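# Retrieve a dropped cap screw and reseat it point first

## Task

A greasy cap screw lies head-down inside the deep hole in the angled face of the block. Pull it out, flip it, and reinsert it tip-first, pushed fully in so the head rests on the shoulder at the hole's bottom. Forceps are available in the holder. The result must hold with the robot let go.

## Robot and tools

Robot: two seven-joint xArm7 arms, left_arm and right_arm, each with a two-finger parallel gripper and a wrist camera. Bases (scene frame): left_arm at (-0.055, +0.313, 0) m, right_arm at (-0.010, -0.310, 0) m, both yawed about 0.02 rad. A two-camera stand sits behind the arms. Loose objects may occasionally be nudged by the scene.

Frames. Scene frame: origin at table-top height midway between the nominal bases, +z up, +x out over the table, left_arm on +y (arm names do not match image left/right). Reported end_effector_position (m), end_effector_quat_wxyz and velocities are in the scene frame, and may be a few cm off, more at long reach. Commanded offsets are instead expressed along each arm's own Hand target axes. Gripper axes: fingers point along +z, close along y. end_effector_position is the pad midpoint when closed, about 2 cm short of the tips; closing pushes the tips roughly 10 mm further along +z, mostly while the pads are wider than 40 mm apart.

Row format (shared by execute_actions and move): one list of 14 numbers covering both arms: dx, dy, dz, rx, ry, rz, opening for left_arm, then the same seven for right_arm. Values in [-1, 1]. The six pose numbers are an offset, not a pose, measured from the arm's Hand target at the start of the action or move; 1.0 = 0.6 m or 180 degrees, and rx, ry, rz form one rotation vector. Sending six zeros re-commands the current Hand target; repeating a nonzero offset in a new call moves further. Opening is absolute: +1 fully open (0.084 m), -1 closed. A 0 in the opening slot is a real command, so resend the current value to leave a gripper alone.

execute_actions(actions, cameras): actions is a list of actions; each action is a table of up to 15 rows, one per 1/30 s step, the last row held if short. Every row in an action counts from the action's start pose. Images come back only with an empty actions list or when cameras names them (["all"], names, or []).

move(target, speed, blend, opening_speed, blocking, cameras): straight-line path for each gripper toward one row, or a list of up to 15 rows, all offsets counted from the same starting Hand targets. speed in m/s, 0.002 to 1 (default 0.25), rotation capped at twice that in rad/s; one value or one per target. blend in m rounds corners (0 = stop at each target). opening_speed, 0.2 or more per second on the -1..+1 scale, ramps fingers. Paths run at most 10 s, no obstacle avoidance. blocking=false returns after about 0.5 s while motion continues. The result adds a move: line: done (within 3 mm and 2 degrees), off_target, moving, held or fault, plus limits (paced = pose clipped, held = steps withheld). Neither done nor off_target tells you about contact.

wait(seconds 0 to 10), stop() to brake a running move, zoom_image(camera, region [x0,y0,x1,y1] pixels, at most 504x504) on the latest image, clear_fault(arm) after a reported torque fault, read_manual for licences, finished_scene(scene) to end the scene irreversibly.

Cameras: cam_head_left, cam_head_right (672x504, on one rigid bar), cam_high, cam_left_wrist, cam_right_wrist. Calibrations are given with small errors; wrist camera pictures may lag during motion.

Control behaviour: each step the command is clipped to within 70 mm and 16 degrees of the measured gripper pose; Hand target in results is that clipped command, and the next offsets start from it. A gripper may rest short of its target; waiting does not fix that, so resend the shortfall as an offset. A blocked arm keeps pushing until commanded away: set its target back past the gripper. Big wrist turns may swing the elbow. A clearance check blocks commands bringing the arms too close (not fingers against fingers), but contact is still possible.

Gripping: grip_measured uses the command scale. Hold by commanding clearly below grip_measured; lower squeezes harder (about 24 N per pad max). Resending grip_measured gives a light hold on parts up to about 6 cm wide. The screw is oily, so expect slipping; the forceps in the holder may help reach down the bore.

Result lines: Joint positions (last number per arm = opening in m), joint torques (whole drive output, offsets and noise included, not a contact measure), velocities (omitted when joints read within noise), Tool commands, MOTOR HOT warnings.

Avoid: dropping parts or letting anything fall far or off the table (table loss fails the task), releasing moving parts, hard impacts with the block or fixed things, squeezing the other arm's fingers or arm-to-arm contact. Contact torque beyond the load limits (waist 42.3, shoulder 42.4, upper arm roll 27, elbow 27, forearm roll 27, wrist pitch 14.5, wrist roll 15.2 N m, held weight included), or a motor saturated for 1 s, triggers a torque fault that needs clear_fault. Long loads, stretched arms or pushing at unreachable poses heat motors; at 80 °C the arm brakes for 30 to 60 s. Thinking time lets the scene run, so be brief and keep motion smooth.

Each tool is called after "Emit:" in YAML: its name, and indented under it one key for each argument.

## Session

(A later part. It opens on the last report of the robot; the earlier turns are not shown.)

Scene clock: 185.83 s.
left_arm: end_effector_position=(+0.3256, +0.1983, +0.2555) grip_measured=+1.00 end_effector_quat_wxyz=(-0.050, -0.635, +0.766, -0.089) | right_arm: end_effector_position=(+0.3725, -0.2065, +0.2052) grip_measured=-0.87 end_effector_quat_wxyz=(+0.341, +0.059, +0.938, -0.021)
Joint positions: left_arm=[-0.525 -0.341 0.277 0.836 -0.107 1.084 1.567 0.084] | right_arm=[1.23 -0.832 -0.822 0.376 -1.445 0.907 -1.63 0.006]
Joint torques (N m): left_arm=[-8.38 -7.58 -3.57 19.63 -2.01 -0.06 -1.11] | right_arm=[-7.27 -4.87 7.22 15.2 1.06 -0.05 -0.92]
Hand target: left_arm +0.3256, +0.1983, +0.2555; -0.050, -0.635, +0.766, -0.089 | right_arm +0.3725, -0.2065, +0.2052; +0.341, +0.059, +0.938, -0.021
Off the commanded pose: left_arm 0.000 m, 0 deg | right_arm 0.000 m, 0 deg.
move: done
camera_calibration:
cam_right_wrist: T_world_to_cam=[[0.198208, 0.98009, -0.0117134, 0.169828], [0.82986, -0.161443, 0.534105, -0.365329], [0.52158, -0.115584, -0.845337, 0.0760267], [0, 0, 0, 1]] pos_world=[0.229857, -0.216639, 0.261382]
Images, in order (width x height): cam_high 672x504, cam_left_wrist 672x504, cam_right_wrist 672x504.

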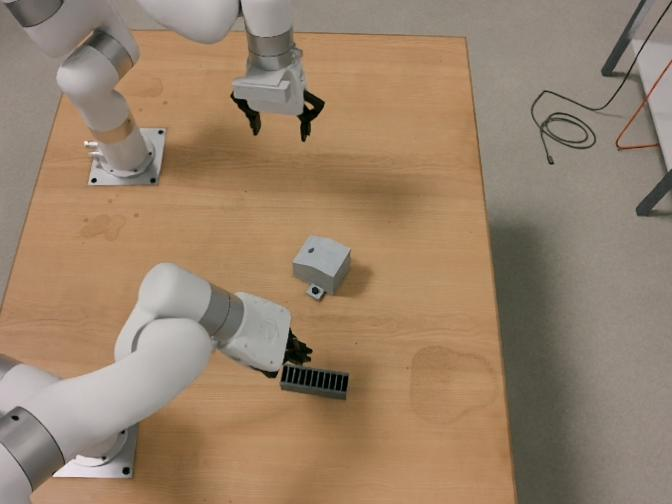

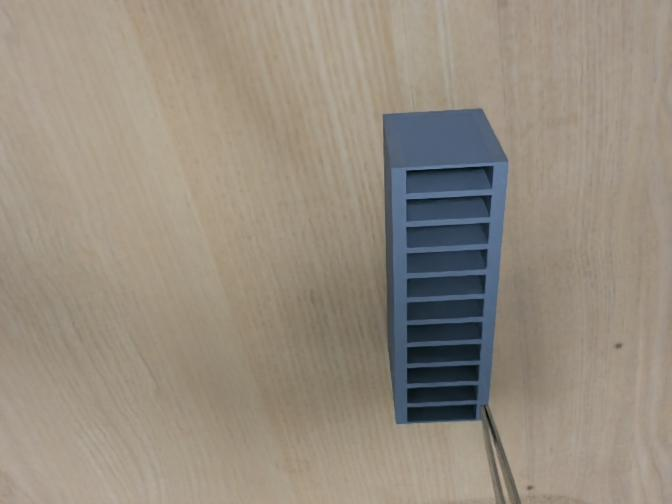

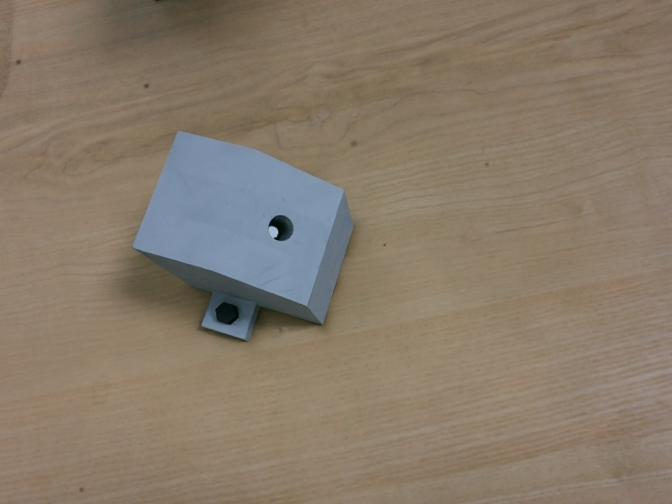

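Emit:
move:
  target: [0,0,0,0,0,0,1,0,0,0,0,0,0,-0.8]
  opening_speed: 0.3
  cameras: ["cam_left_wrist"]

Emit:
zoom_image:
  camera: "cam_left_wrist"
  region: [400, 354, 550, 504]

Scene clock: 197.87 s.
left_arm: end_effector_position=(+0.3256, +0.1983, +0.2555) grip_measured=+1.00 end_effector_quat_wxyz=(-0.050, -0.635, +0.766, -0.089) | right_arm: end_effector_position=(+0.3725, -0.2065, +0.2052) grip_measured=-0.82 end_effector_quat_wxyz=(+0.341, +0.059, +0.938, -0.021)
Joint positions: left_arm=[-0.525 -0.341 0.277 0.836 -0.107 1.084 1.567 0.084] | right_arm=[1.23 -0.832 -0.822 0.376 -1.445 0.907 -1.63 0.008]
Joint torques (N m): left_arm=[-8.32 -7.35 -3.56 19.59 -1.94 -0.15 -1.04] | right_arm=[-6.86 -4.76 6.95 15.22 1.58 -0.02 -0.77]
Hand target: left_arm +0.3256, +0.1983, +0.2555; -0.050, -0.635, +0.766, -0.089 | right_arm +0.3725, -0.2065, +0.2052; +0.341, +0.059, +0.938, -0.021
Off the commanded pose: left_arm 0.000 m, 0 deg | right_arm 0.000 m, 0 deg.
move: done
Images, in order (width x height): cam_left_wrist 672x504.

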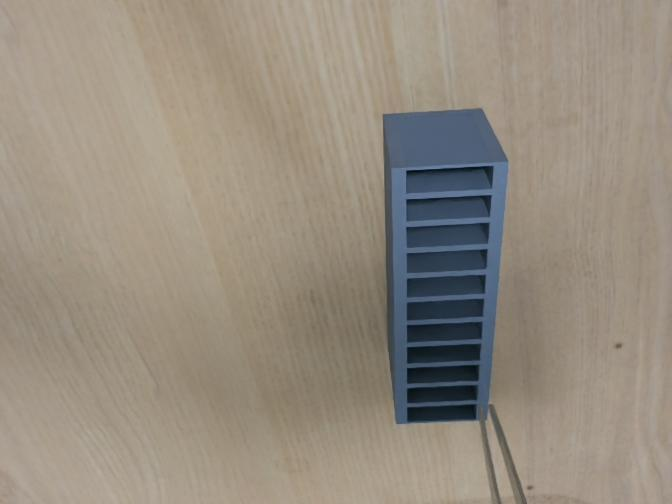

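Scaled by 3.360 from the camera's 672x504 image, which has a finer 960x720 frame.

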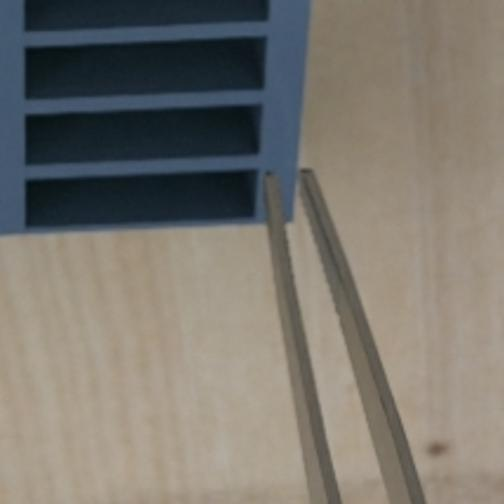

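Emit:
move:
  target: [0,0,0,0,0,0,1,0,0,0,0,0,0,-0.7]
  opening_speed: 0.3
  cameras: ["cam_left_wrist"]

Emit:
zoom_image:
  camera: "cam_left_wrist"
  region: [400, 354, 550, 504]

Scene clock: 204.70 s.
left_arm: end_effector_position=(+0.3256, +0.1983, +0.2555) grip_measured=+1.00 end_effector_quat_wxyz=(-0.050, -0.635, +0.766, -0.089) | right_arm: end_effector_position=(+0.3725, -0.2065, +0.2052) grip_measured=-0.72 end_effector_quat_wxyz=(+0.341, +0.059, +0.938, -0.021)
Joint positions: left_arm=[-0.525 -0.341 0.277 0.836 -0.107 1.084 1.567 0.084] | right_arm=[1.23 -0.832 -0.822 0.376 -1.445 0.907 -1.63 0.012]
Joint torques (N m): left_arm=[-8.2 -7.56 -3.49 19.61 -1.97 -0.15 -1.07] | right_arm=[-6.77 -4.67 6.88 15.18 1.29 -0.15 -0.9]
Hand target: left_arm +0.3256, +0.1983, +0.2555; -0.050, -0.635, +0.766, -0.089 | right_arm +0.3725, -0.2065, +0.2052; +0.341, +0.059, +0.938, -0.021
Off the commanded pose: left_arm 0.000 m, 0 deg | right_arm 0.000 m, 0 deg.
move: done
Images, in order (width x height): cam_left_wrist 672x504.

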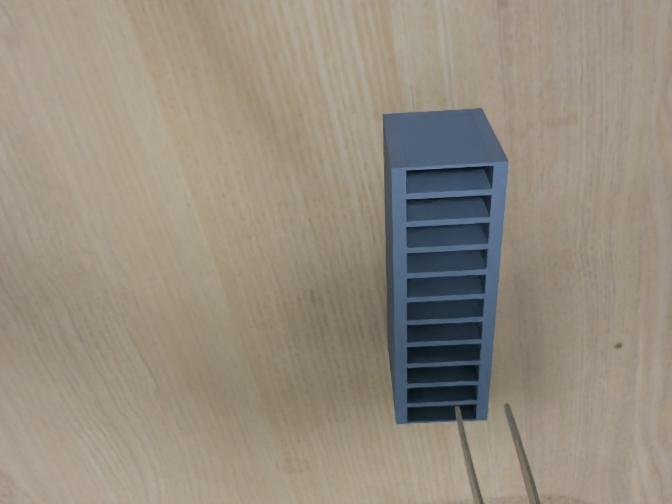

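Scaled by 3.360 from the camera's 672x504 image, which has a finer 960x720 frame.

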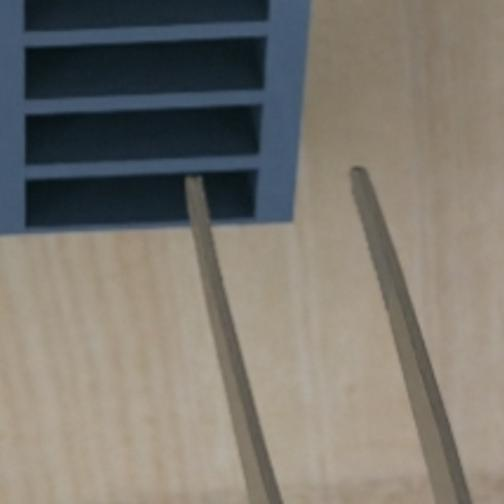

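Emit:
move:
  target: [0,0,0,0,0,0,1,0.1265,0.445,-0.05,-0.0843,-0.115,-0.2955,-0.8]
  cameras: ["all"]
  speed: 0.12

Scene clock: 239.93 s.
left_arm: end_effector_position=(+0.3256, +0.1983, +0.2555) grip_measured=+1.00 end_effector_quat_wxyz=(-0.050, -0.635, +0.766, -0.089) | right_arm: end_effector_position=(+0.3288, +0.0681, +0.1798) grip_measured=-0.82 end_effector_quat_wxyz=(+0.457, -0.412, +0.786, -0.061)
Joint positions: left_arm=[-0.525 -0.341 0.277 0.836 -0.107 1.084 1.567 0.084] | right_arm=[1.707 -0.088 -0.776 0.673 -1.834 0.542 -1.56 0.008]
Joint torques (N m): left_arm=[-8.2 -7.5 -3.45 19.7 -1.79 -0.28 -0.98] | right_arm=[6.39 -6.45 -0.64 15.41 -1.1 -1.52 1.08]
Hand target: left_arm +0.3256, +0.1983, +0.2555; -0.050, -0.635, +0.766, -0.089 | right_arm +0.3289, +0.0681, +0.1798; +0.457, -0.412, +0.786, -0.061
Off the commanded pose: left_arm 0.000 m, 0 deg | right_arm 0.000 m, 0 deg.
move: done
camera_calibration:
cam_right_wrist: T_world_to_cam=[[-0.533813, 0.701673, -0.471909, 0.251449], [0.37501, 0.696635, 0.61161, -0.194052], [0.757899, 0.149515, -0.635007, -0.0245372], [0, 0, 0, 1]] pos_world=[0.225595, -0.037583, 0.221764]

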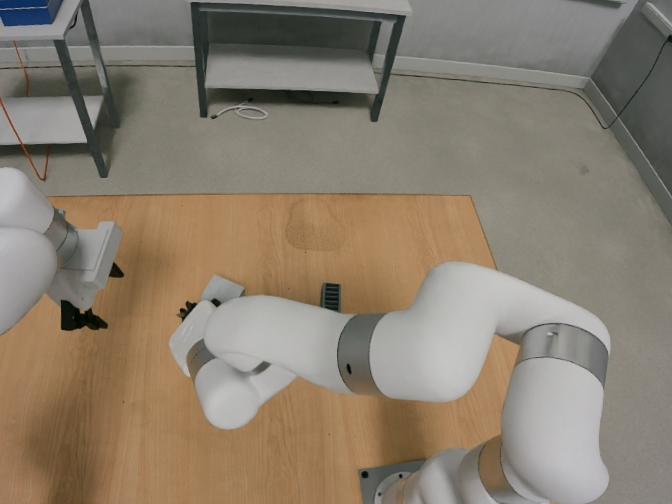

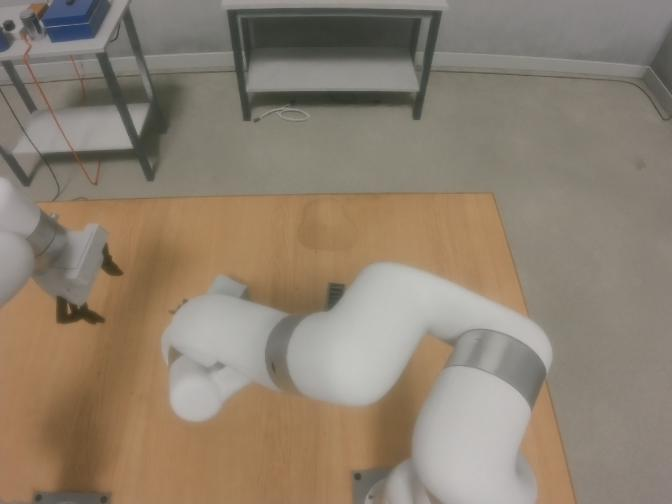

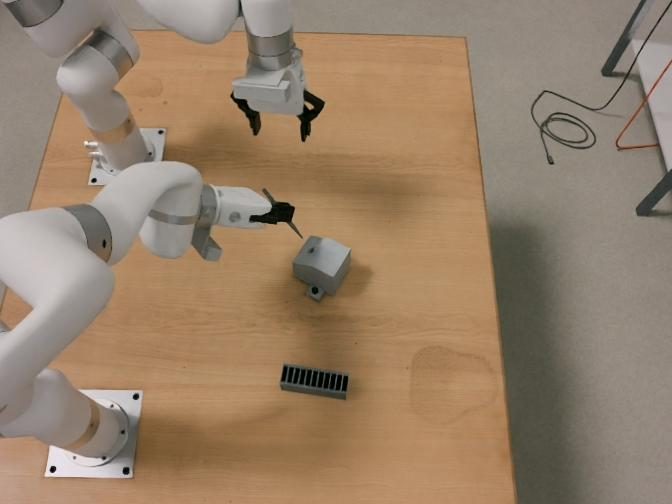

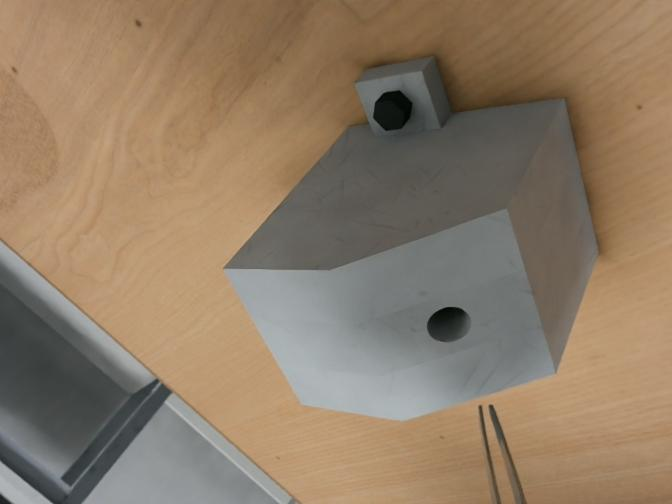

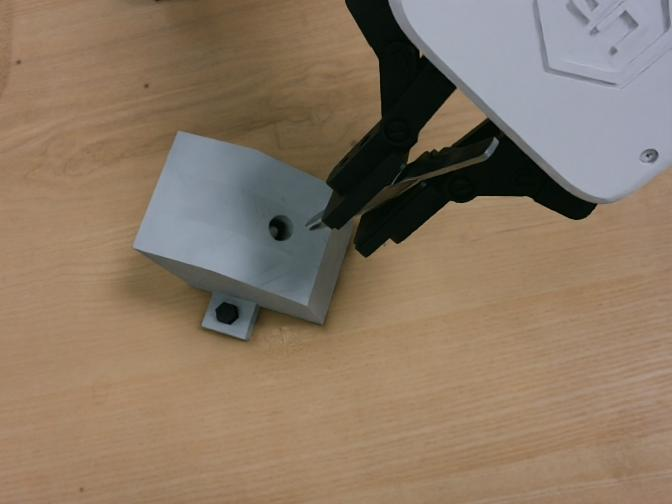

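Emit:
zoom_image:
  camera: "cam_right_wrist"
  region: [240, 150, 400, 290]

Emit:
zoom_image:
  camera: "cam_left_wrist"
  region: [400, 290, 560, 430]

Emit:
zoom_image:
  camera: "cam_high"
  region: [240, 170, 360, 290]

Scaled by 3.150 from the camera's 672x504 image, which has a finer 960x720 frame.

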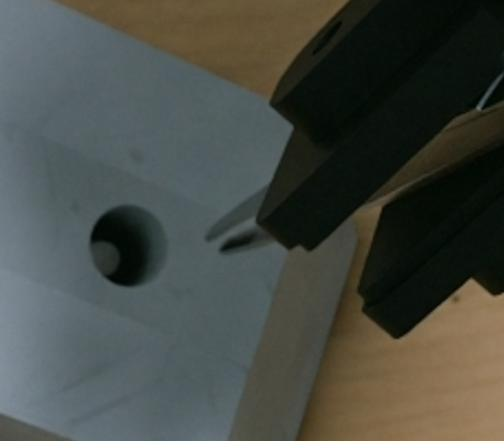

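Scaled by 3.150 from the camera's 672x504 image, which has a finer 960x720 frame.

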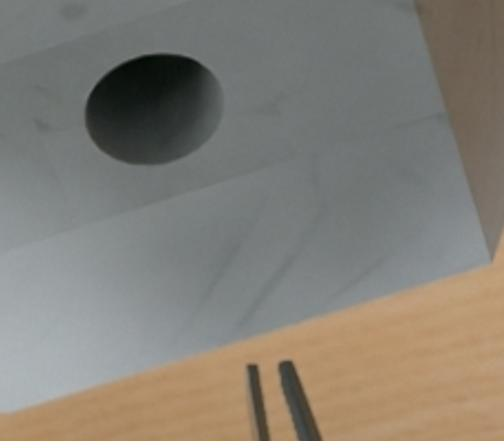

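Scaled by 4.200 from the camera's 672x504 image, which has a finer 960x720 frame.

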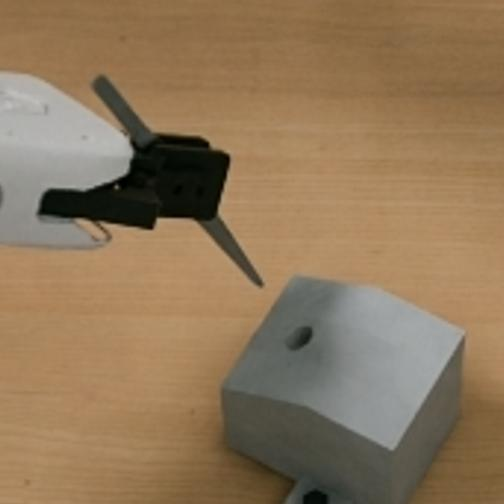

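Emit:
move:
  target: [0,0,0,0,0,0,1,0.034,-0.0095,0.0357,0,0,0,-0.76]
  cameras: ["cam_left_wrist","cam_right_wrist"]
  speed: 0.06
  opening_speed: 0.3

Emit:
zoom_image:
  camera: "cam_right_wrist"
  region: [240, 180, 340, 280]

Emit:
zoom_image:
  camera: "cam_left_wrist"
  region: [420, 340, 560, 480]

Scene clock: 281.07 s.
left_arm: end_effector_position=(+0.3256, +0.1983, +0.2555) grip_measured=+1.00 end_effector_quat_wxyz=(-0.050, -0.635, +0.766, -0.089) | right_arm: end_effector_position=(+0.3438, +0.0561, +0.1565) grip_measured=-0.78 end_effector_quat_wxyz=(+0.457, -0.412, +0.786, -0.061)
Joint positions: left_arm=[-0.525 -0.341 0.277 0.836 -0.107 1.084 1.567 0.084] | right_arm=[1.682 -0.003 -0.814 0.686 -1.975 0.474 -1.41 0.01]
Joint torques (N m): left_arm=[-8.17 -7.48 -3.41 19.64 -1.8 -0.21 -0.98] | right_arm=[-7.17 -6.81 -1.33 15.12 -0.99 -1.19 1.21]
Hand target: left_arm +0.3256, +0.1983, +0.2555; -0.050, -0.635, +0.766, -0.089 | right_arm +0.3438, +0.0561, +0.1565; +0.457, -0.412, +0.786, -0.061
Off the commanded pose: left_arm 0.000 m, 0 deg | right_arm 0.000 m, 0 deg.
move: done
camera_calibration:
cam_right_wrist: T_world_to_cam=[[-0.533648, 0.701966, -0.47166, 0.256753], [0.375318, 0.696358, 0.611737, -0.177143], [0.757863, 0.149429, -0.635071, -0.0488144], [0, 0, 0, 1]] pos_world=[0.240495, -0.0495821, 0.198464]
Images, in order (width x height): cam_left_wrist 672x504, cam_right_wrist 672x504.

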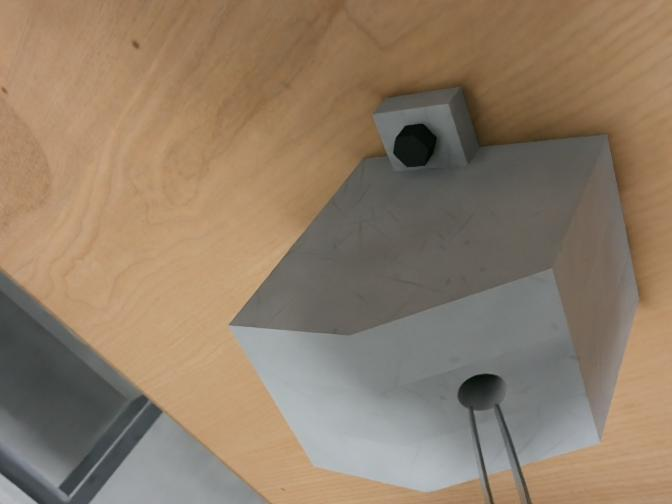

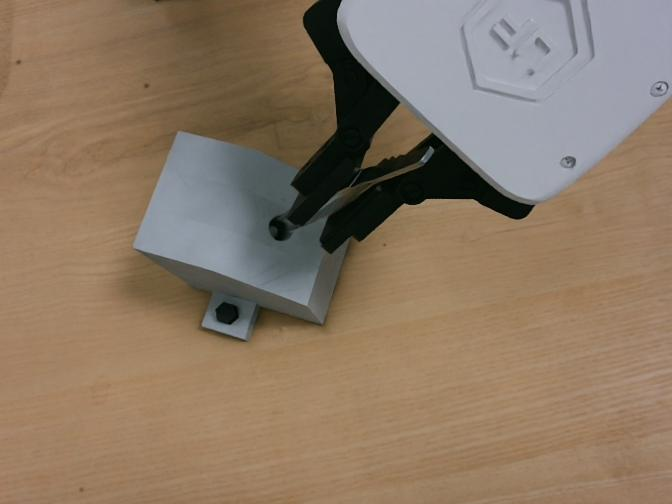

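Scaled by 5.040 from the camera's 672x504 image, which has a finer 960x720 frame.

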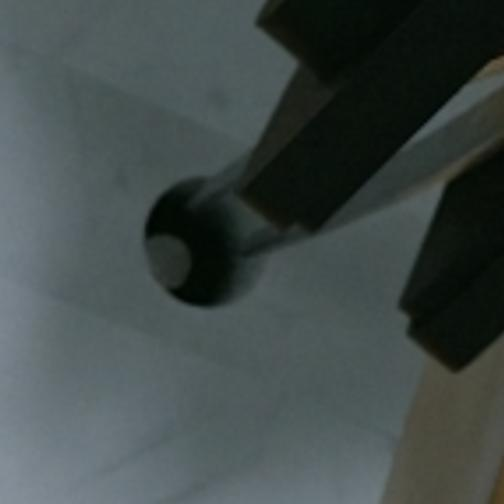

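Scaled by 3.600 from the camera's 672x504 image, which has a finer 960x720 frame.

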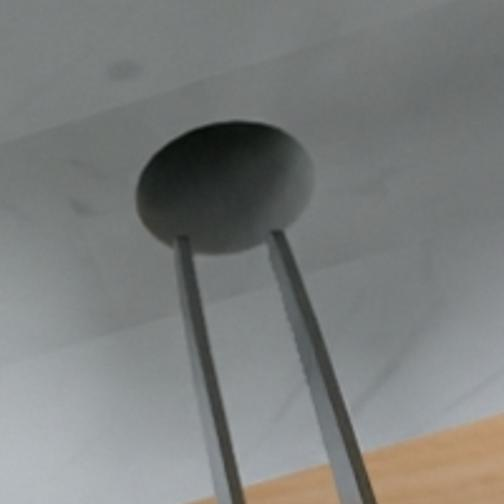

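Emit:
move:
  target: [0,0,0,0,0,0,1,0.0102,0.0012,0.0133,0,0,0,-0.75]
  cameras: ["cam_left_wrist","cam_right_wrist"]
  speed: 0.03

Emit:
zoom_image:
  camera: "cam_right_wrist"
  region: [240, 180, 340, 280]

Emit:
zoom_image:
  camera: "cam_left_wrist"
  region: [420, 340, 560, 480]

Scene clock: 303.67 s.
left_arm: end_effector_position=(+0.3256, +0.1983, +0.2555) grip_measured=+1.00 end_effector_quat_wxyz=(-0.050, -0.635, +0.766, -0.089) | right_arm: end_effector_position=(+0.3480, +0.0545, +0.1475) grip_measured=-0.77 end_effector_quat_wxyz=(+0.457, -0.412, +0.786, -0.061)
Joint positions: left_arm=[-0.525 -0.341 0.277 0.836 -0.107 1.084 1.567 0.084] | right_arm=[1.674 0.04 -0.82 0.698 -2.024 0.451 -1.345 0.01]
Joint torques (N m): left_arm=[-8.14 -7.48 -3.46 19.71 -1.8 -0.33 -0.97] | right_arm=[-6.91 -7.77 -1.94 14.95 -1.36 -1.01 1.26]
Hand target: left_arm +0.3256, +0.1983, +0.2555; -0.050, -0.635, +0.766, -0.089 | right_arm +0.3480, +0.0545, +0.1475; +0.457, -0.412, +0.786, -0.061
Off the commanded pose: left_arm 0.000 m, 0 deg | right_arm 0.000 m, 0 deg.
move: done
camera_calibration:
cam_right_wrist: T_world_to_cam=[[-0.533648, 0.701966, -0.47166, 0.255872], [0.375318, 0.696358, 0.611737, -0.1721], [0.757863, 0.149429, -0.635071, -0.057474], [0, 0, 0, 1]] pos_world=[0.244695, -0.0511821, 0.189464]
Images, in order (width x height): cam_left_wrist 672x504, cam_right_wrist 672x504.

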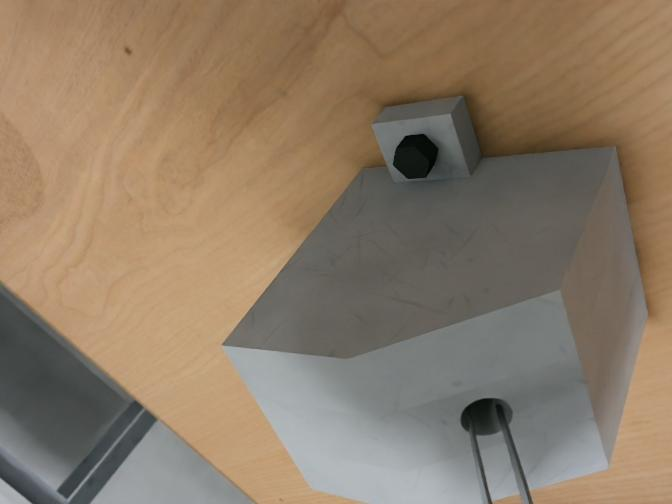

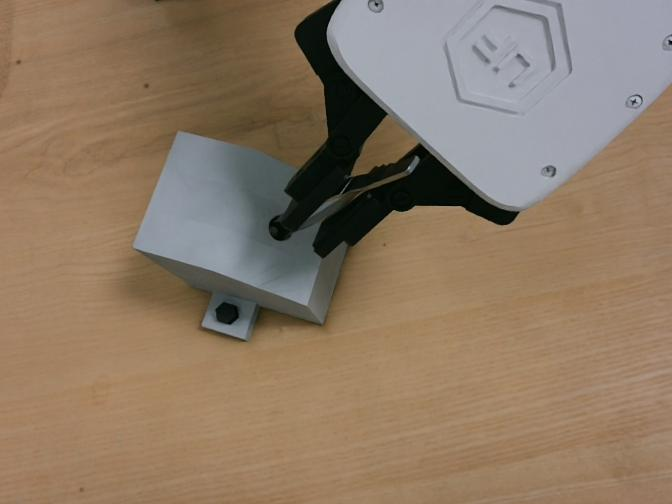

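Scaled by 5.040 from the camera's 672x504 image, which has a finer 960x720 frame.

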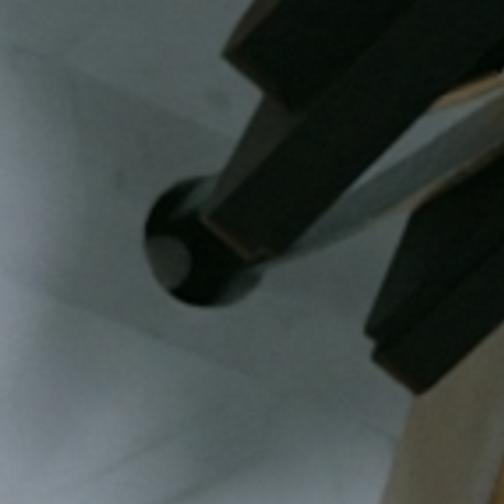

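Scaled by 3.600 from the camera's 672x504 image, which has a finer 960x720 frame.

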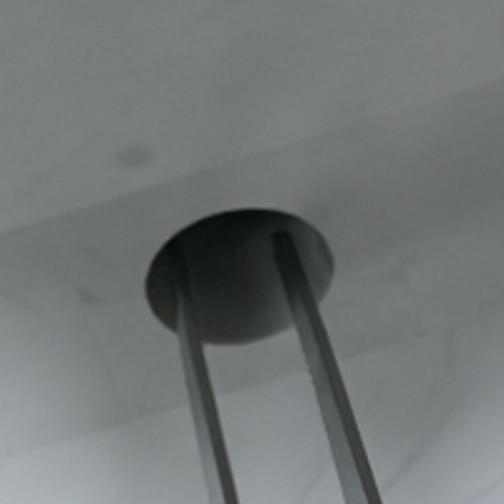

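Emit:
move:
  target: [0,0,0,0,0,0,1,0.0168,0,0.02,0,0,0,-0.75]
  cameras: ["cam_left_wrist","cam_right_wrist"]
  speed: 0.02

Emit:
zoom_image:
  camera: "cam_right_wrist"
  region: [240, 180, 340, 280]

Emit:
zoom_image:
  camera: "cam_left_wrist"
  region: [420, 364, 560, 504]

Scene clock: 311.27 s.
left_arm: end_effector_position=(+0.3256, +0.1983, +0.2555) grip_measured=+1.00 end_effector_quat_wxyz=(-0.050, -0.635, +0.766, -0.089) | right_arm: end_effector_position=(+0.3548, +0.0508, +0.1339) grip_measured=-0.77 end_effector_quat_wxyz=(+0.457, -0.412, +0.786, -0.061)
Joint positions: left_arm=[-0.525 -0.341 0.277 0.836 -0.107 1.084 1.567 0.084] | right_arm=[1.655 0.103 -0.822 0.717 -2.106 0.421 -1.24 0.01]
Joint torques (N m): left_arm=[-8.11 -7.33 -3.49 19.69 -1.8 -0.33 -0.94] | right_arm=[-7.53 -7.29 -0.19 13.87 -1.06 -0.95 1.16]
Hand target: left_arm +0.3256, +0.1983, +0.2555; -0.050, -0.635, +0.766, -0.089 | right_arm +0.3548, +0.0508, +0.1339; +0.457, -0.412, +0.786, -0.061
Off the commanded pose: left_arm 0.000 m, 0 deg | right_arm 0.000 m, 0 deg.
move: done
camera_calibration:
cam_right_wrist: T_world_to_cam=[[-0.533648, 0.701966, -0.47166, 0.255754], [0.375318, 0.696358, 0.611737, -0.163686], [0.757863, 0.149429, -0.635071, -0.0706966], [0, 0, 0, 1]] pos_world=[0.251495, -0.0549821, 0.175864]
Images, in order (width x height): cam_left_wrist 672x504, cam_right_wrist 672x504.

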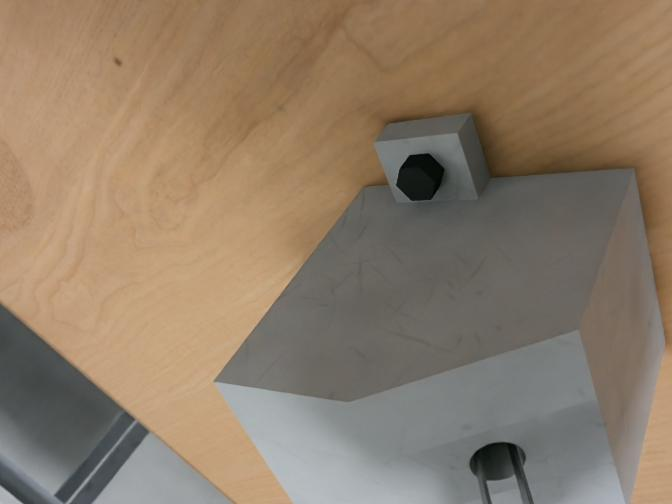

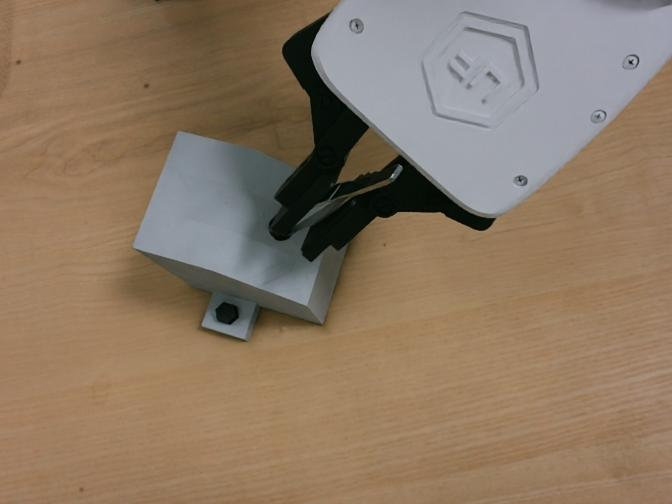

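Scaled by 5.040 from the camera's 672x504 image, which has a finer 960x720 frame.

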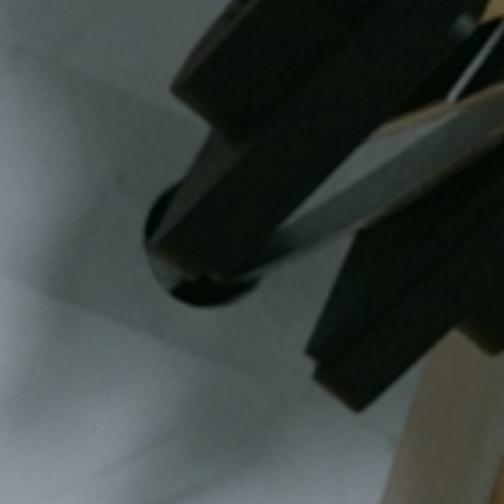

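Scaled by 3.600 from the camera's 672x504 image, which has a finer 960x720 frame.

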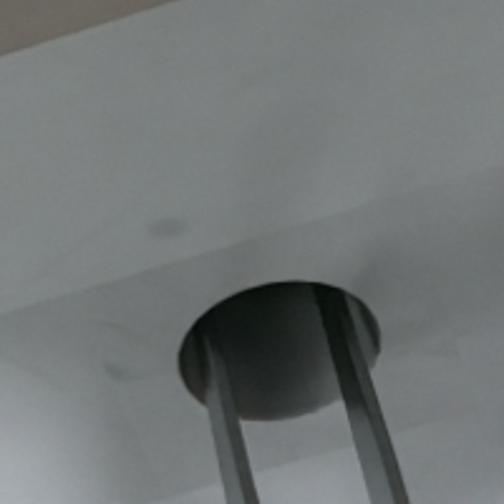

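Emit:
move:
  target: [0,0,0,0,0,0,1,0,0,0,0,0,0,-1]
  opening_speed: 0.2
  cameras: ["cam_left_wrist"]

Emit:
zoom_image:
  camera: "cam_left_wrist"
  region: [420, 364, 560, 504]

Scene clock: 317.40 s.
left_arm: end_effector_position=(+0.3256, +0.1983, +0.2555) grip_measured=+1.00 end_effector_quat_wxyz=(-0.050, -0.635, +0.766, -0.089) | right_arm: end_effector_position=(+0.3548, +0.0508, +0.1339) grip_measured=-0.87 end_effector_quat_wxyz=(+0.457, -0.412, +0.786, -0.061)
Joint positions: left_arm=[-0.525 -0.341 0.277 0.836 -0.107 1.084 1.567 0.084] | right_arm=[1.655 0.103 -0.822 0.717 -2.106 0.421 -1.24 0.006]
Joint torques (N m): left_arm=[-8.05 -7.19 -3.36 19.7 -1.75 -0.38 -0.95] | right_arm=[-8.55 -8.19 -1.74 8.68 -0.51 -0.74 1.1]
Hand target: left_arm +0.3256, +0.1983, +0.2555; -0.050, -0.635, +0.766, -0.089 | right_arm +0.3548, +0.0508, +0.1339; +0.457, -0.412, +0.786, -0.061
Off the commanded pose: left_arm 0.000 m, 0 deg | right_arm 0.000 m, 0 deg.
move: done
Images, in order (width x height): cam_left_wrist 672x504.

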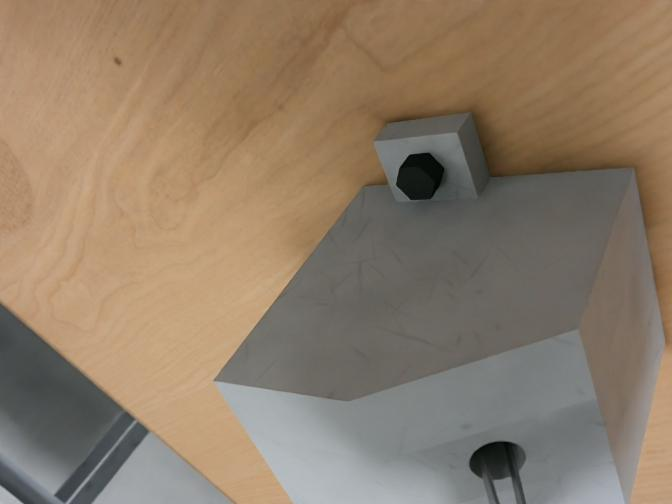

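Scaled by 3.600 from the camera's 672x504 image, which has a finer 960x720 frame.

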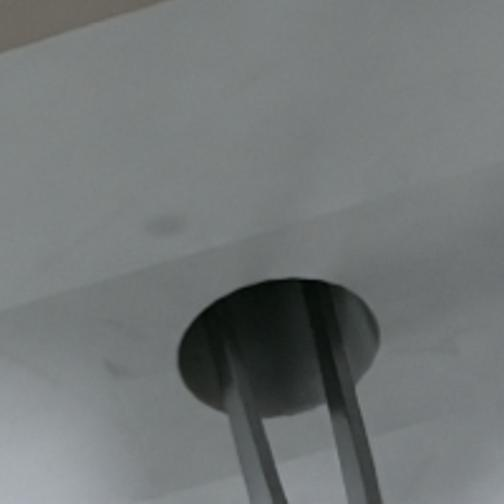

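Emit:
move:
  target: [0,0,0,0,0,0,1,-0.0321,0,-0.0383,0,0,0,-1]
  speed: 0.03
  cameras: ["cam_left_wrist","cam_right_wrist"]

Emit:
zoom_image:
  camera: "cam_left_wrist"
  region: [420, 304, 560, 444]

Emit:
zoom_image:
  camera: "cam_right_wrist"
  region: [240, 180, 340, 280]

Scene clock: 323.27 s.
left_arm: end_effector_position=(+0.3256, +0.1983, +0.2555) grip_measured=+1.00 end_effector_quat_wxyz=(-0.050, -0.635, +0.766, -0.089) | right_arm: end_effector_position=(+0.3418, +0.0578, +0.1599) grip_measured=-0.87 end_effector_quat_wxyz=(+0.457, -0.412, +0.786, -0.061)
Joint positions: left_arm=[-0.525 -0.341 0.277 0.836 -0.107 1.084 1.567 0.084] | right_arm=[1.687 -0.016 -0.811 0.684 -1.954 0.483 -1.434 0.006]
Joint torques (N m): left_arm=[-8.23 -7.59 -3.25 19.69 -1.73 -0.38 -0.94] | right_arm=[6.92 -17.69 1.44 9.91 2.1 1.78 -1.13]
Hand target: left_arm +0.3256, +0.1983, +0.2555; -0.050, -0.635, +0.766, -0.089 | right_arm +0.3418, +0.0579, +0.1600; +0.457, -0.412, +0.786, -0.061
Off the commanded pose: left_arm 0.000 m, 0 deg | right_arm 0.000 m, 0 deg.
move: done
camera_calibration:
cam_right_wrist: T_world_to_cam=[[-0.533648, 0.701966, -0.47166, 0.256096], [0.375318, 0.696358, 0.611737, -0.179656], [0.757863, 0.149429, -0.635071, -0.0453935], [0, 0, 0, 1]] pos_world=[0.238495, -0.0478821, 0.201864]
Images, in order (width x height): cam_left_wrist 672x504, cam_right_wrist 672x504.

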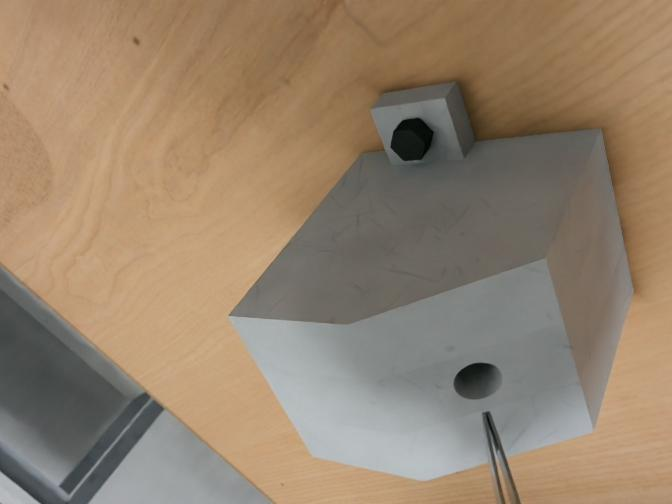

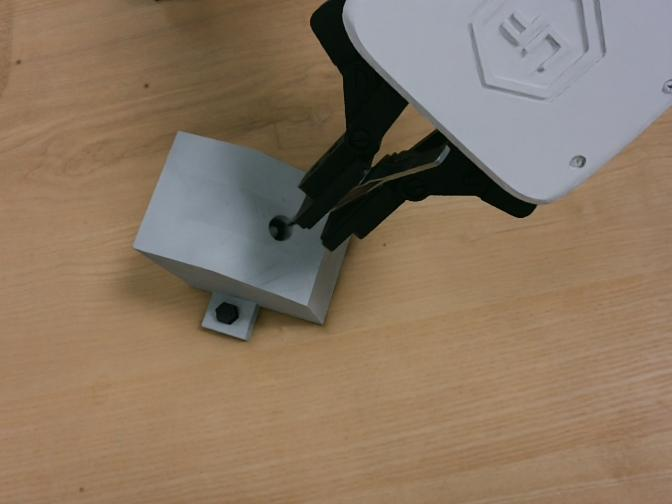

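Scaled by 3.600 from the camera's 672x504 image, which has a finer 960x720 frame.

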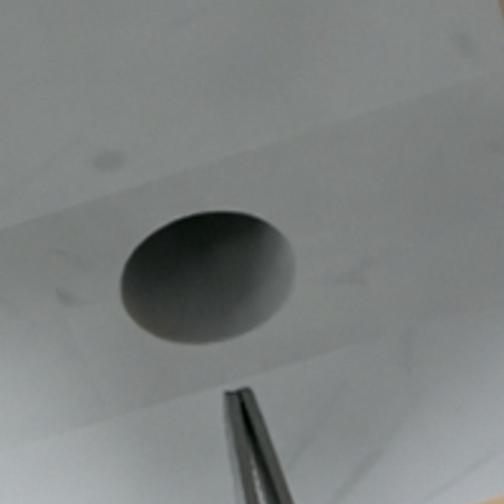

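Scaled by 5.040 from the camera's 672x504 image, which has a finer 960x720 frame.

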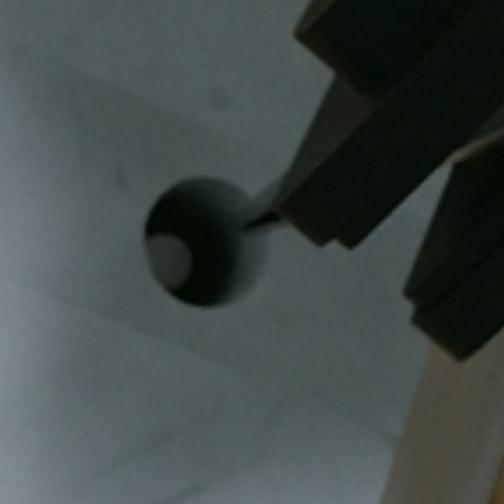

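Emit:
move:
  target:
    - [0,0,0,0,0,0,1,0,0,0,0,0,0,-0.75]
    - [0,0,0,0,0,0,1,0.0423,-0.0003,0.0504,0,0,0,-0.75]
  speed: 0.025
  cameras: ["cam_left_wrist"]

Emit:
move:
  target: [0,0,0,0,0,0,1,0,0,0,0,0,0,-1]
  opening_speed: 0.2
  cameras: ["cam_left_wrist"]

Emit:
move:
  target: [0,0,0,0,0,0,1,-0.0482,0,-0.0575,0,0,0,-1]
  speed: 0.025
  cameras: ["cam_left_wrist","cam_right_wrist"]

Emit:
zoom_image:
  camera: "cam_left_wrist"
  region: [420, 304, 560, 444]

Scene clock: 343.50 s.
left_arm: end_effector_position=(+0.3256, +0.1983, +0.2555) grip_measured=+1.00 end_effector_quat_wxyz=(-0.050, -0.635, +0.766, -0.089) | right_arm: end_effector_position=(+0.3590, +0.0484, +0.1257) grip_measured=-0.77 end_effector_quat_wxyz=(+0.457, -0.412, +0.786, -0.061)
Joint positions: left_arm=[-0.525 -0.341 0.277 0.836 -0.107 1.084 1.567 0.084] | right_arm=[1.643 0.141 -0.82 0.73 -2.157 0.406 -1.173 0.01]
Joint torques (N m): left_arm=[-8.02 -7.42 -3.35 19.64 -1.6 -0.41 -0.96] | right_arm=[-7.23 -8.49 -0.19 14.06 -1.28 -0.94 0.91]
Hand target: left_arm +0.3256, +0.1983, +0.2555; -0.050, -0.635, +0.766, -0.089 | right_arm +0.3590, +0.0484, +0.1257; +0.457, -0.412, +0.786, -0.061
Off the commanded pose: left_arm 0.000 m, 0 deg | right_arm 0.000 m, 0 deg.
move: done
Images, in order (width x height): cam_left_wrist 672x504.

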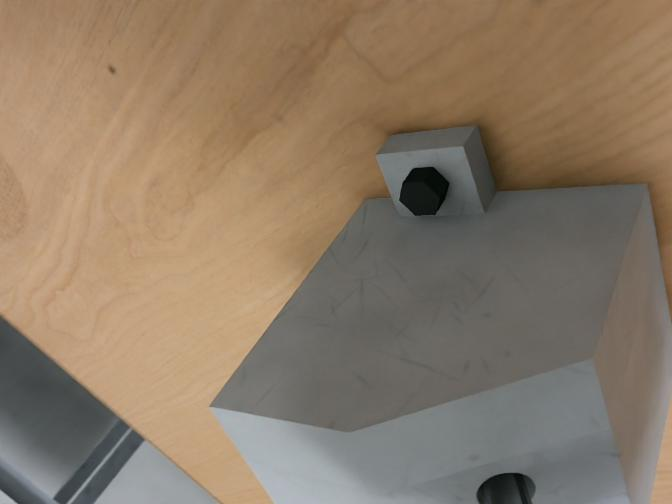

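Scene clock: 344.97 s.
left_arm: end_effector_position=(+0.3256, +0.1983, +0.2555) grip_measured=+1.00 end_effector_quat_wxyz=(-0.050, -0.635, +0.766, -0.089) | right_arm: end_effector_position=(+0.3590, +0.0484, +0.1257) grip_measured=-0.87 end_effector_quat_wxyz=(+0.457, -0.412, +0.786, -0.061)
Joint positions: left_arm=[-0.525 -0.341 0.277 0.836 -0.107 1.084 1.567 0.084] | right_arm=[1.643 0.141 -0.82 0.73 -2.157 0.406 -1.173 0.006]
Joint torques (N m): left_arm=[-8.11 -7.56 -3.34 19.64 -1.58 -0.49 -0.94] | right_arm=[-7.59 -10.32 -1.03 11.08 -1.05 -0.17 0.96]
Hand target: left_arm +0.3256, +0.1983, +0.2555; -0.050, -0.635, +0.766, -0.089 | right_arm +0.3590, +0.0484, +0.1257; +0.457, -0.412, +0.786, -0.061
Off the commanded pose: left_arm 0.000 m, 0 deg | right_arm 0.000 m, 0 deg.
move: done
Images, in order (width x height): cam_left_wrist 672x504.

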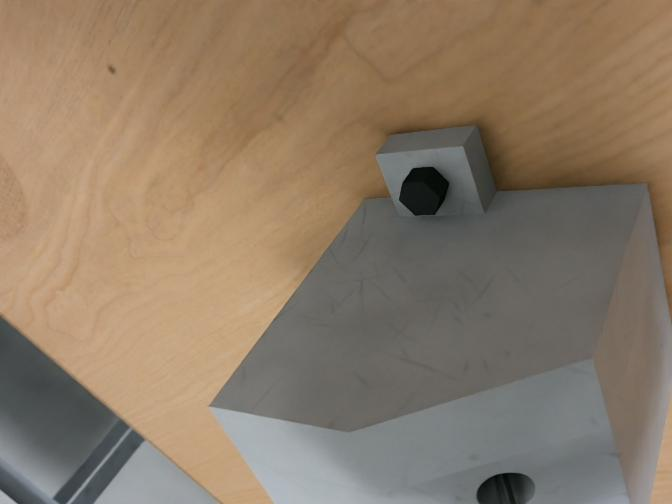

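Scene clock: 347.17 s.
left_arm: end_effector_position=(+0.3256, +0.1983, +0.2555) grip_measured=+1.00 end_effector_quat_wxyz=(-0.050, -0.635, +0.766, -0.089) | right_arm: end_effector_position=(+0.3395, +0.0590, +0.1648) grip_measured=-0.87 end_effector_quat_wxyz=(+0.457, -0.412, +0.786, -0.061)
Joint positions: left_arm=[-0.525 -0.341 0.277 0.836 -0.107 1.084 1.567 0.084] | right_arm=[1.693 -0.037 -0.808 0.678 -1.928 0.496 -1.467 0.006]
Joint torques (N m): left_arm=[-8.07 -7.37 -3.27 19.57 -1.53 -0.46 -0.9] | right_arm=[6.99 -17.32 1.61 10.18 1.92 1.64 -0.84]
Hand target: left_arm +0.3256, +0.1983, +0.2555; -0.050, -0.635, +0.766, -0.089 | right_arm +0.3395, +0.0590, +0.1648; +0.457, -0.412, +0.786, -0.061
Off the commanded pose: left_arm 0.000 m, 0 deg | right_arm 0.000 m, 0 deg.
move: done
camera_calibration:
cam_right_wrist: T_world_to_cam=[[-0.533648, 0.701966, -0.47166, 0.256337], [0.375318, 0.696358, 0.611737, -0.182626], [0.757863, 0.149429, -0.635071, -0.0407179], [0, 0, 0, 1]] pos_world=[0.236195, -0.0466821, 0.206764]
Images, in order (width x height): cam_left_wrist 672x504, cam_right_wrist 672x504.

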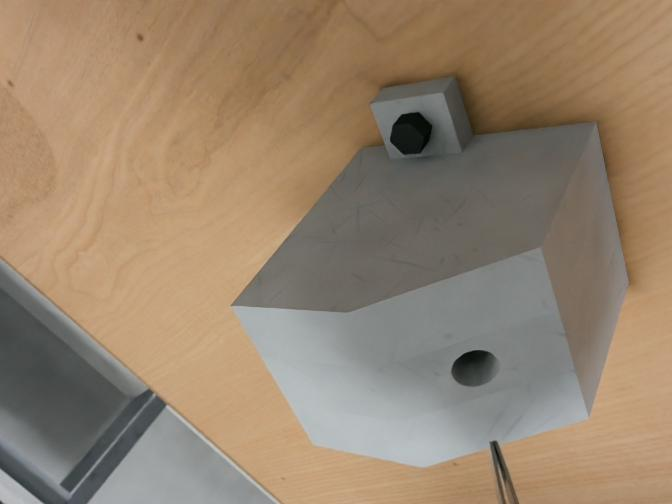

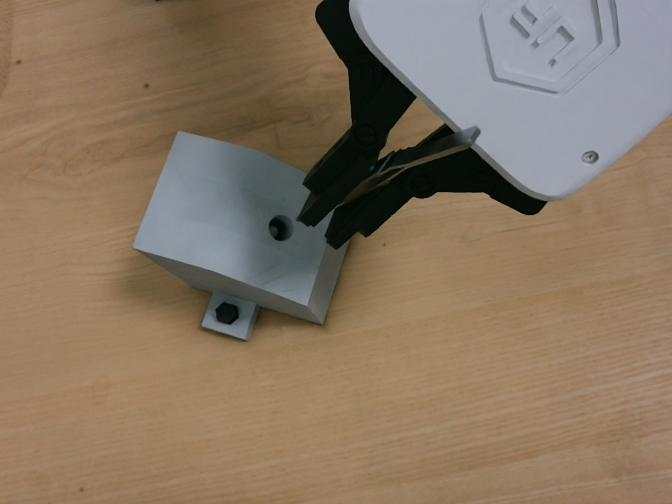

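Scaled by 3.600 from the camera's 672x504 image, which has a finer 960x720 frame.

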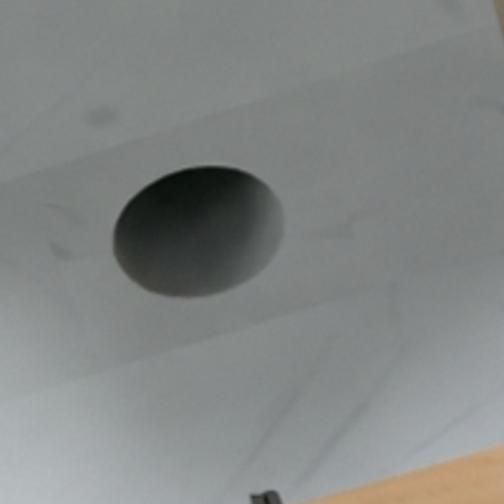

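Emit:
move:
  target:
    - [0,0,0,0,0,0,1,-0.0857,0,-0.102,0,0,0,-1]
    - [0,0,0,0,0,0,1,0.1105,-0.114,-0.237,0,0,0,-1]
  blend: 0.03
  speed: 0.15

Emit:
move:
  target: [0.0512,0.0062,0.22,0.1258,-0.0307,-0.0105,1,0,0,0,0,0,0,-1]
  speed: 0.12
  cameras: ["cam_left_wrist","cam_right_wrist","cam_high"]

Scene clock: 374.43 s.
left_arm: end_effector_position=(+0.3256, +0.1983, +0.2555) grip_measured=+1.00 end_effector_quat_wxyz=(-0.050, -0.635, +0.766, -0.089) | right_arm: end_effector_position=(+0.2546, -0.0722, +0.2345) grip_measured=-0.87 end_effector_quat_wxyz=(+0.457, -0.412, +0.786, -0.061)
Joint positions: left_arm=[-0.525 -0.341 0.277 0.836 -0.107 1.084 1.567 0.084] | right_arm=[1.444 -1.048 -0.525 0.142 -1.58 0.918 -2.127 0.006]
Joint torques (N m): left_arm=[-7.96 -7.34 -3.33 19.56 -1.58 -0.46 -0.91] | right_arm=[-6.96 -3.58 5.01 11.45 1.36 0.6 -0.94]
Hand target: left_arm +0.3256, +0.1983, +0.2555; -0.050, -0.635, +0.766, -0.089 | right_arm +0.2546, -0.0722, +0.2345; +0.457, -0.412, +0.786, -0.061
Off the commanded pose: left_arm 0.000 m, 0 deg | right_arm 0.000 m, 0 deg.
move: done

Scene clock: 376.77 s.
left_arm: end_effector_position=(+0.3209, +0.1431, +0.1318) grip_measured=+1.00 end_effector_quat_wxyz=(+0.111, -0.648, +0.725, -0.206) | right_arm: end_effector_position=(+0.2546, -0.0722, +0.2345) grip_measured=-0.87 end_effector_quat_wxyz=(+0.457, -0.412, +0.786, -0.061)
Joint positions: left_arm=[-0.393 -0.257 -0.043 0.333 0.165 0.12 1.109 0.084] | right_arm=[1.444 -1.048 -0.525 0.142 -1.58 0.918 -2.127 0.006]
Joint torques (N m): left_arm=[8.69 -6.01 -2.27 9.9 1.14 -5.39 -1.29] | right_arm=[-6.98 -3.81 5.01 11.69 1.11 0.56 -0.95]
Hand target: left_arm +0.3209, +0.1431, +0.1318; +0.111, -0.648, +0.725, -0.206 | right_arm +0.2546, -0.0722, +0.2345; +0.457, -0.412, +0.786, -0.061
Off the commanded pose: left_arm 0.000 m, 0 deg | right_arm 0.000 m, 0 deg.
move: done
camera_calibration:
cam_left_wrist: T_world_to_cam=[[-0.881797, 0.078928, -0.464979, 0.369011], [0.176636, 0.96941, -0.170423, -0.093826], [0.437304, -0.232411, -0.868764, 0.132365], [0, 0, 0, 1]] pos_world=[0.284082, 0.0925936, 0.270586]
cam_right_wrist: T_world_to_cam=[[-0.533648, 0.701966, -0.47166, 0.336073], [0.375318, 0.696358, 0.611737, -0.101968], [0.757863, 0.149429, -0.635071, 0.0875092], [0, 0, 0, 1]] pos_world=[0.151295, -0.177982, 0.276464]
Images, in order (width x height): cam_high 672x504, cam_left_wrist 672x504, cam_right_wrist 672x504.

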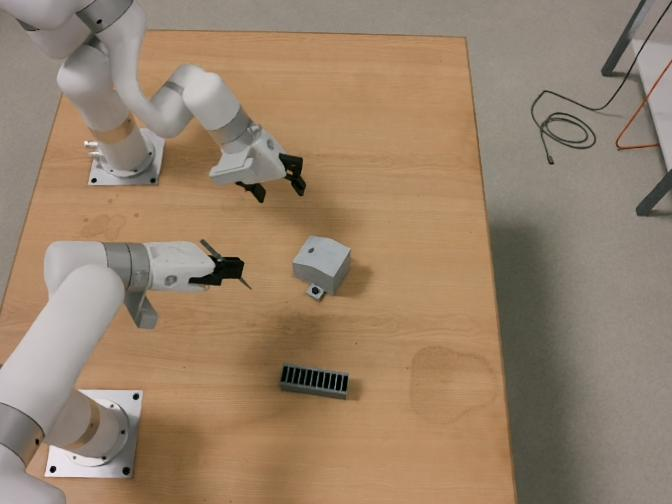

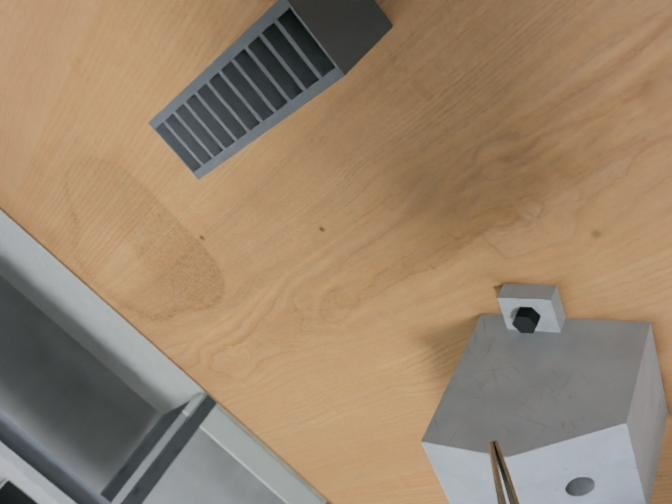

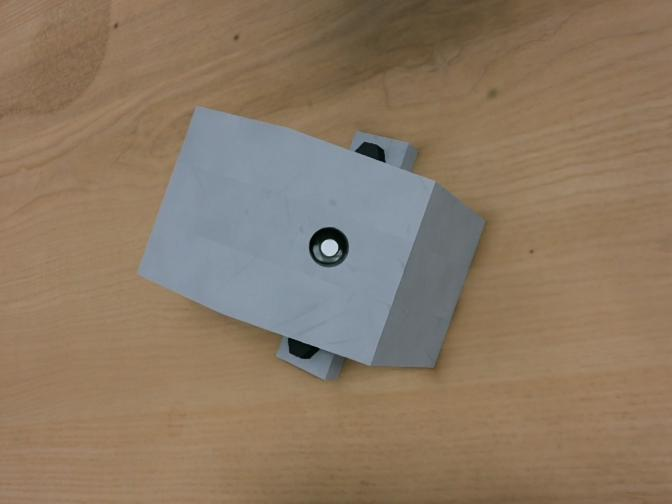

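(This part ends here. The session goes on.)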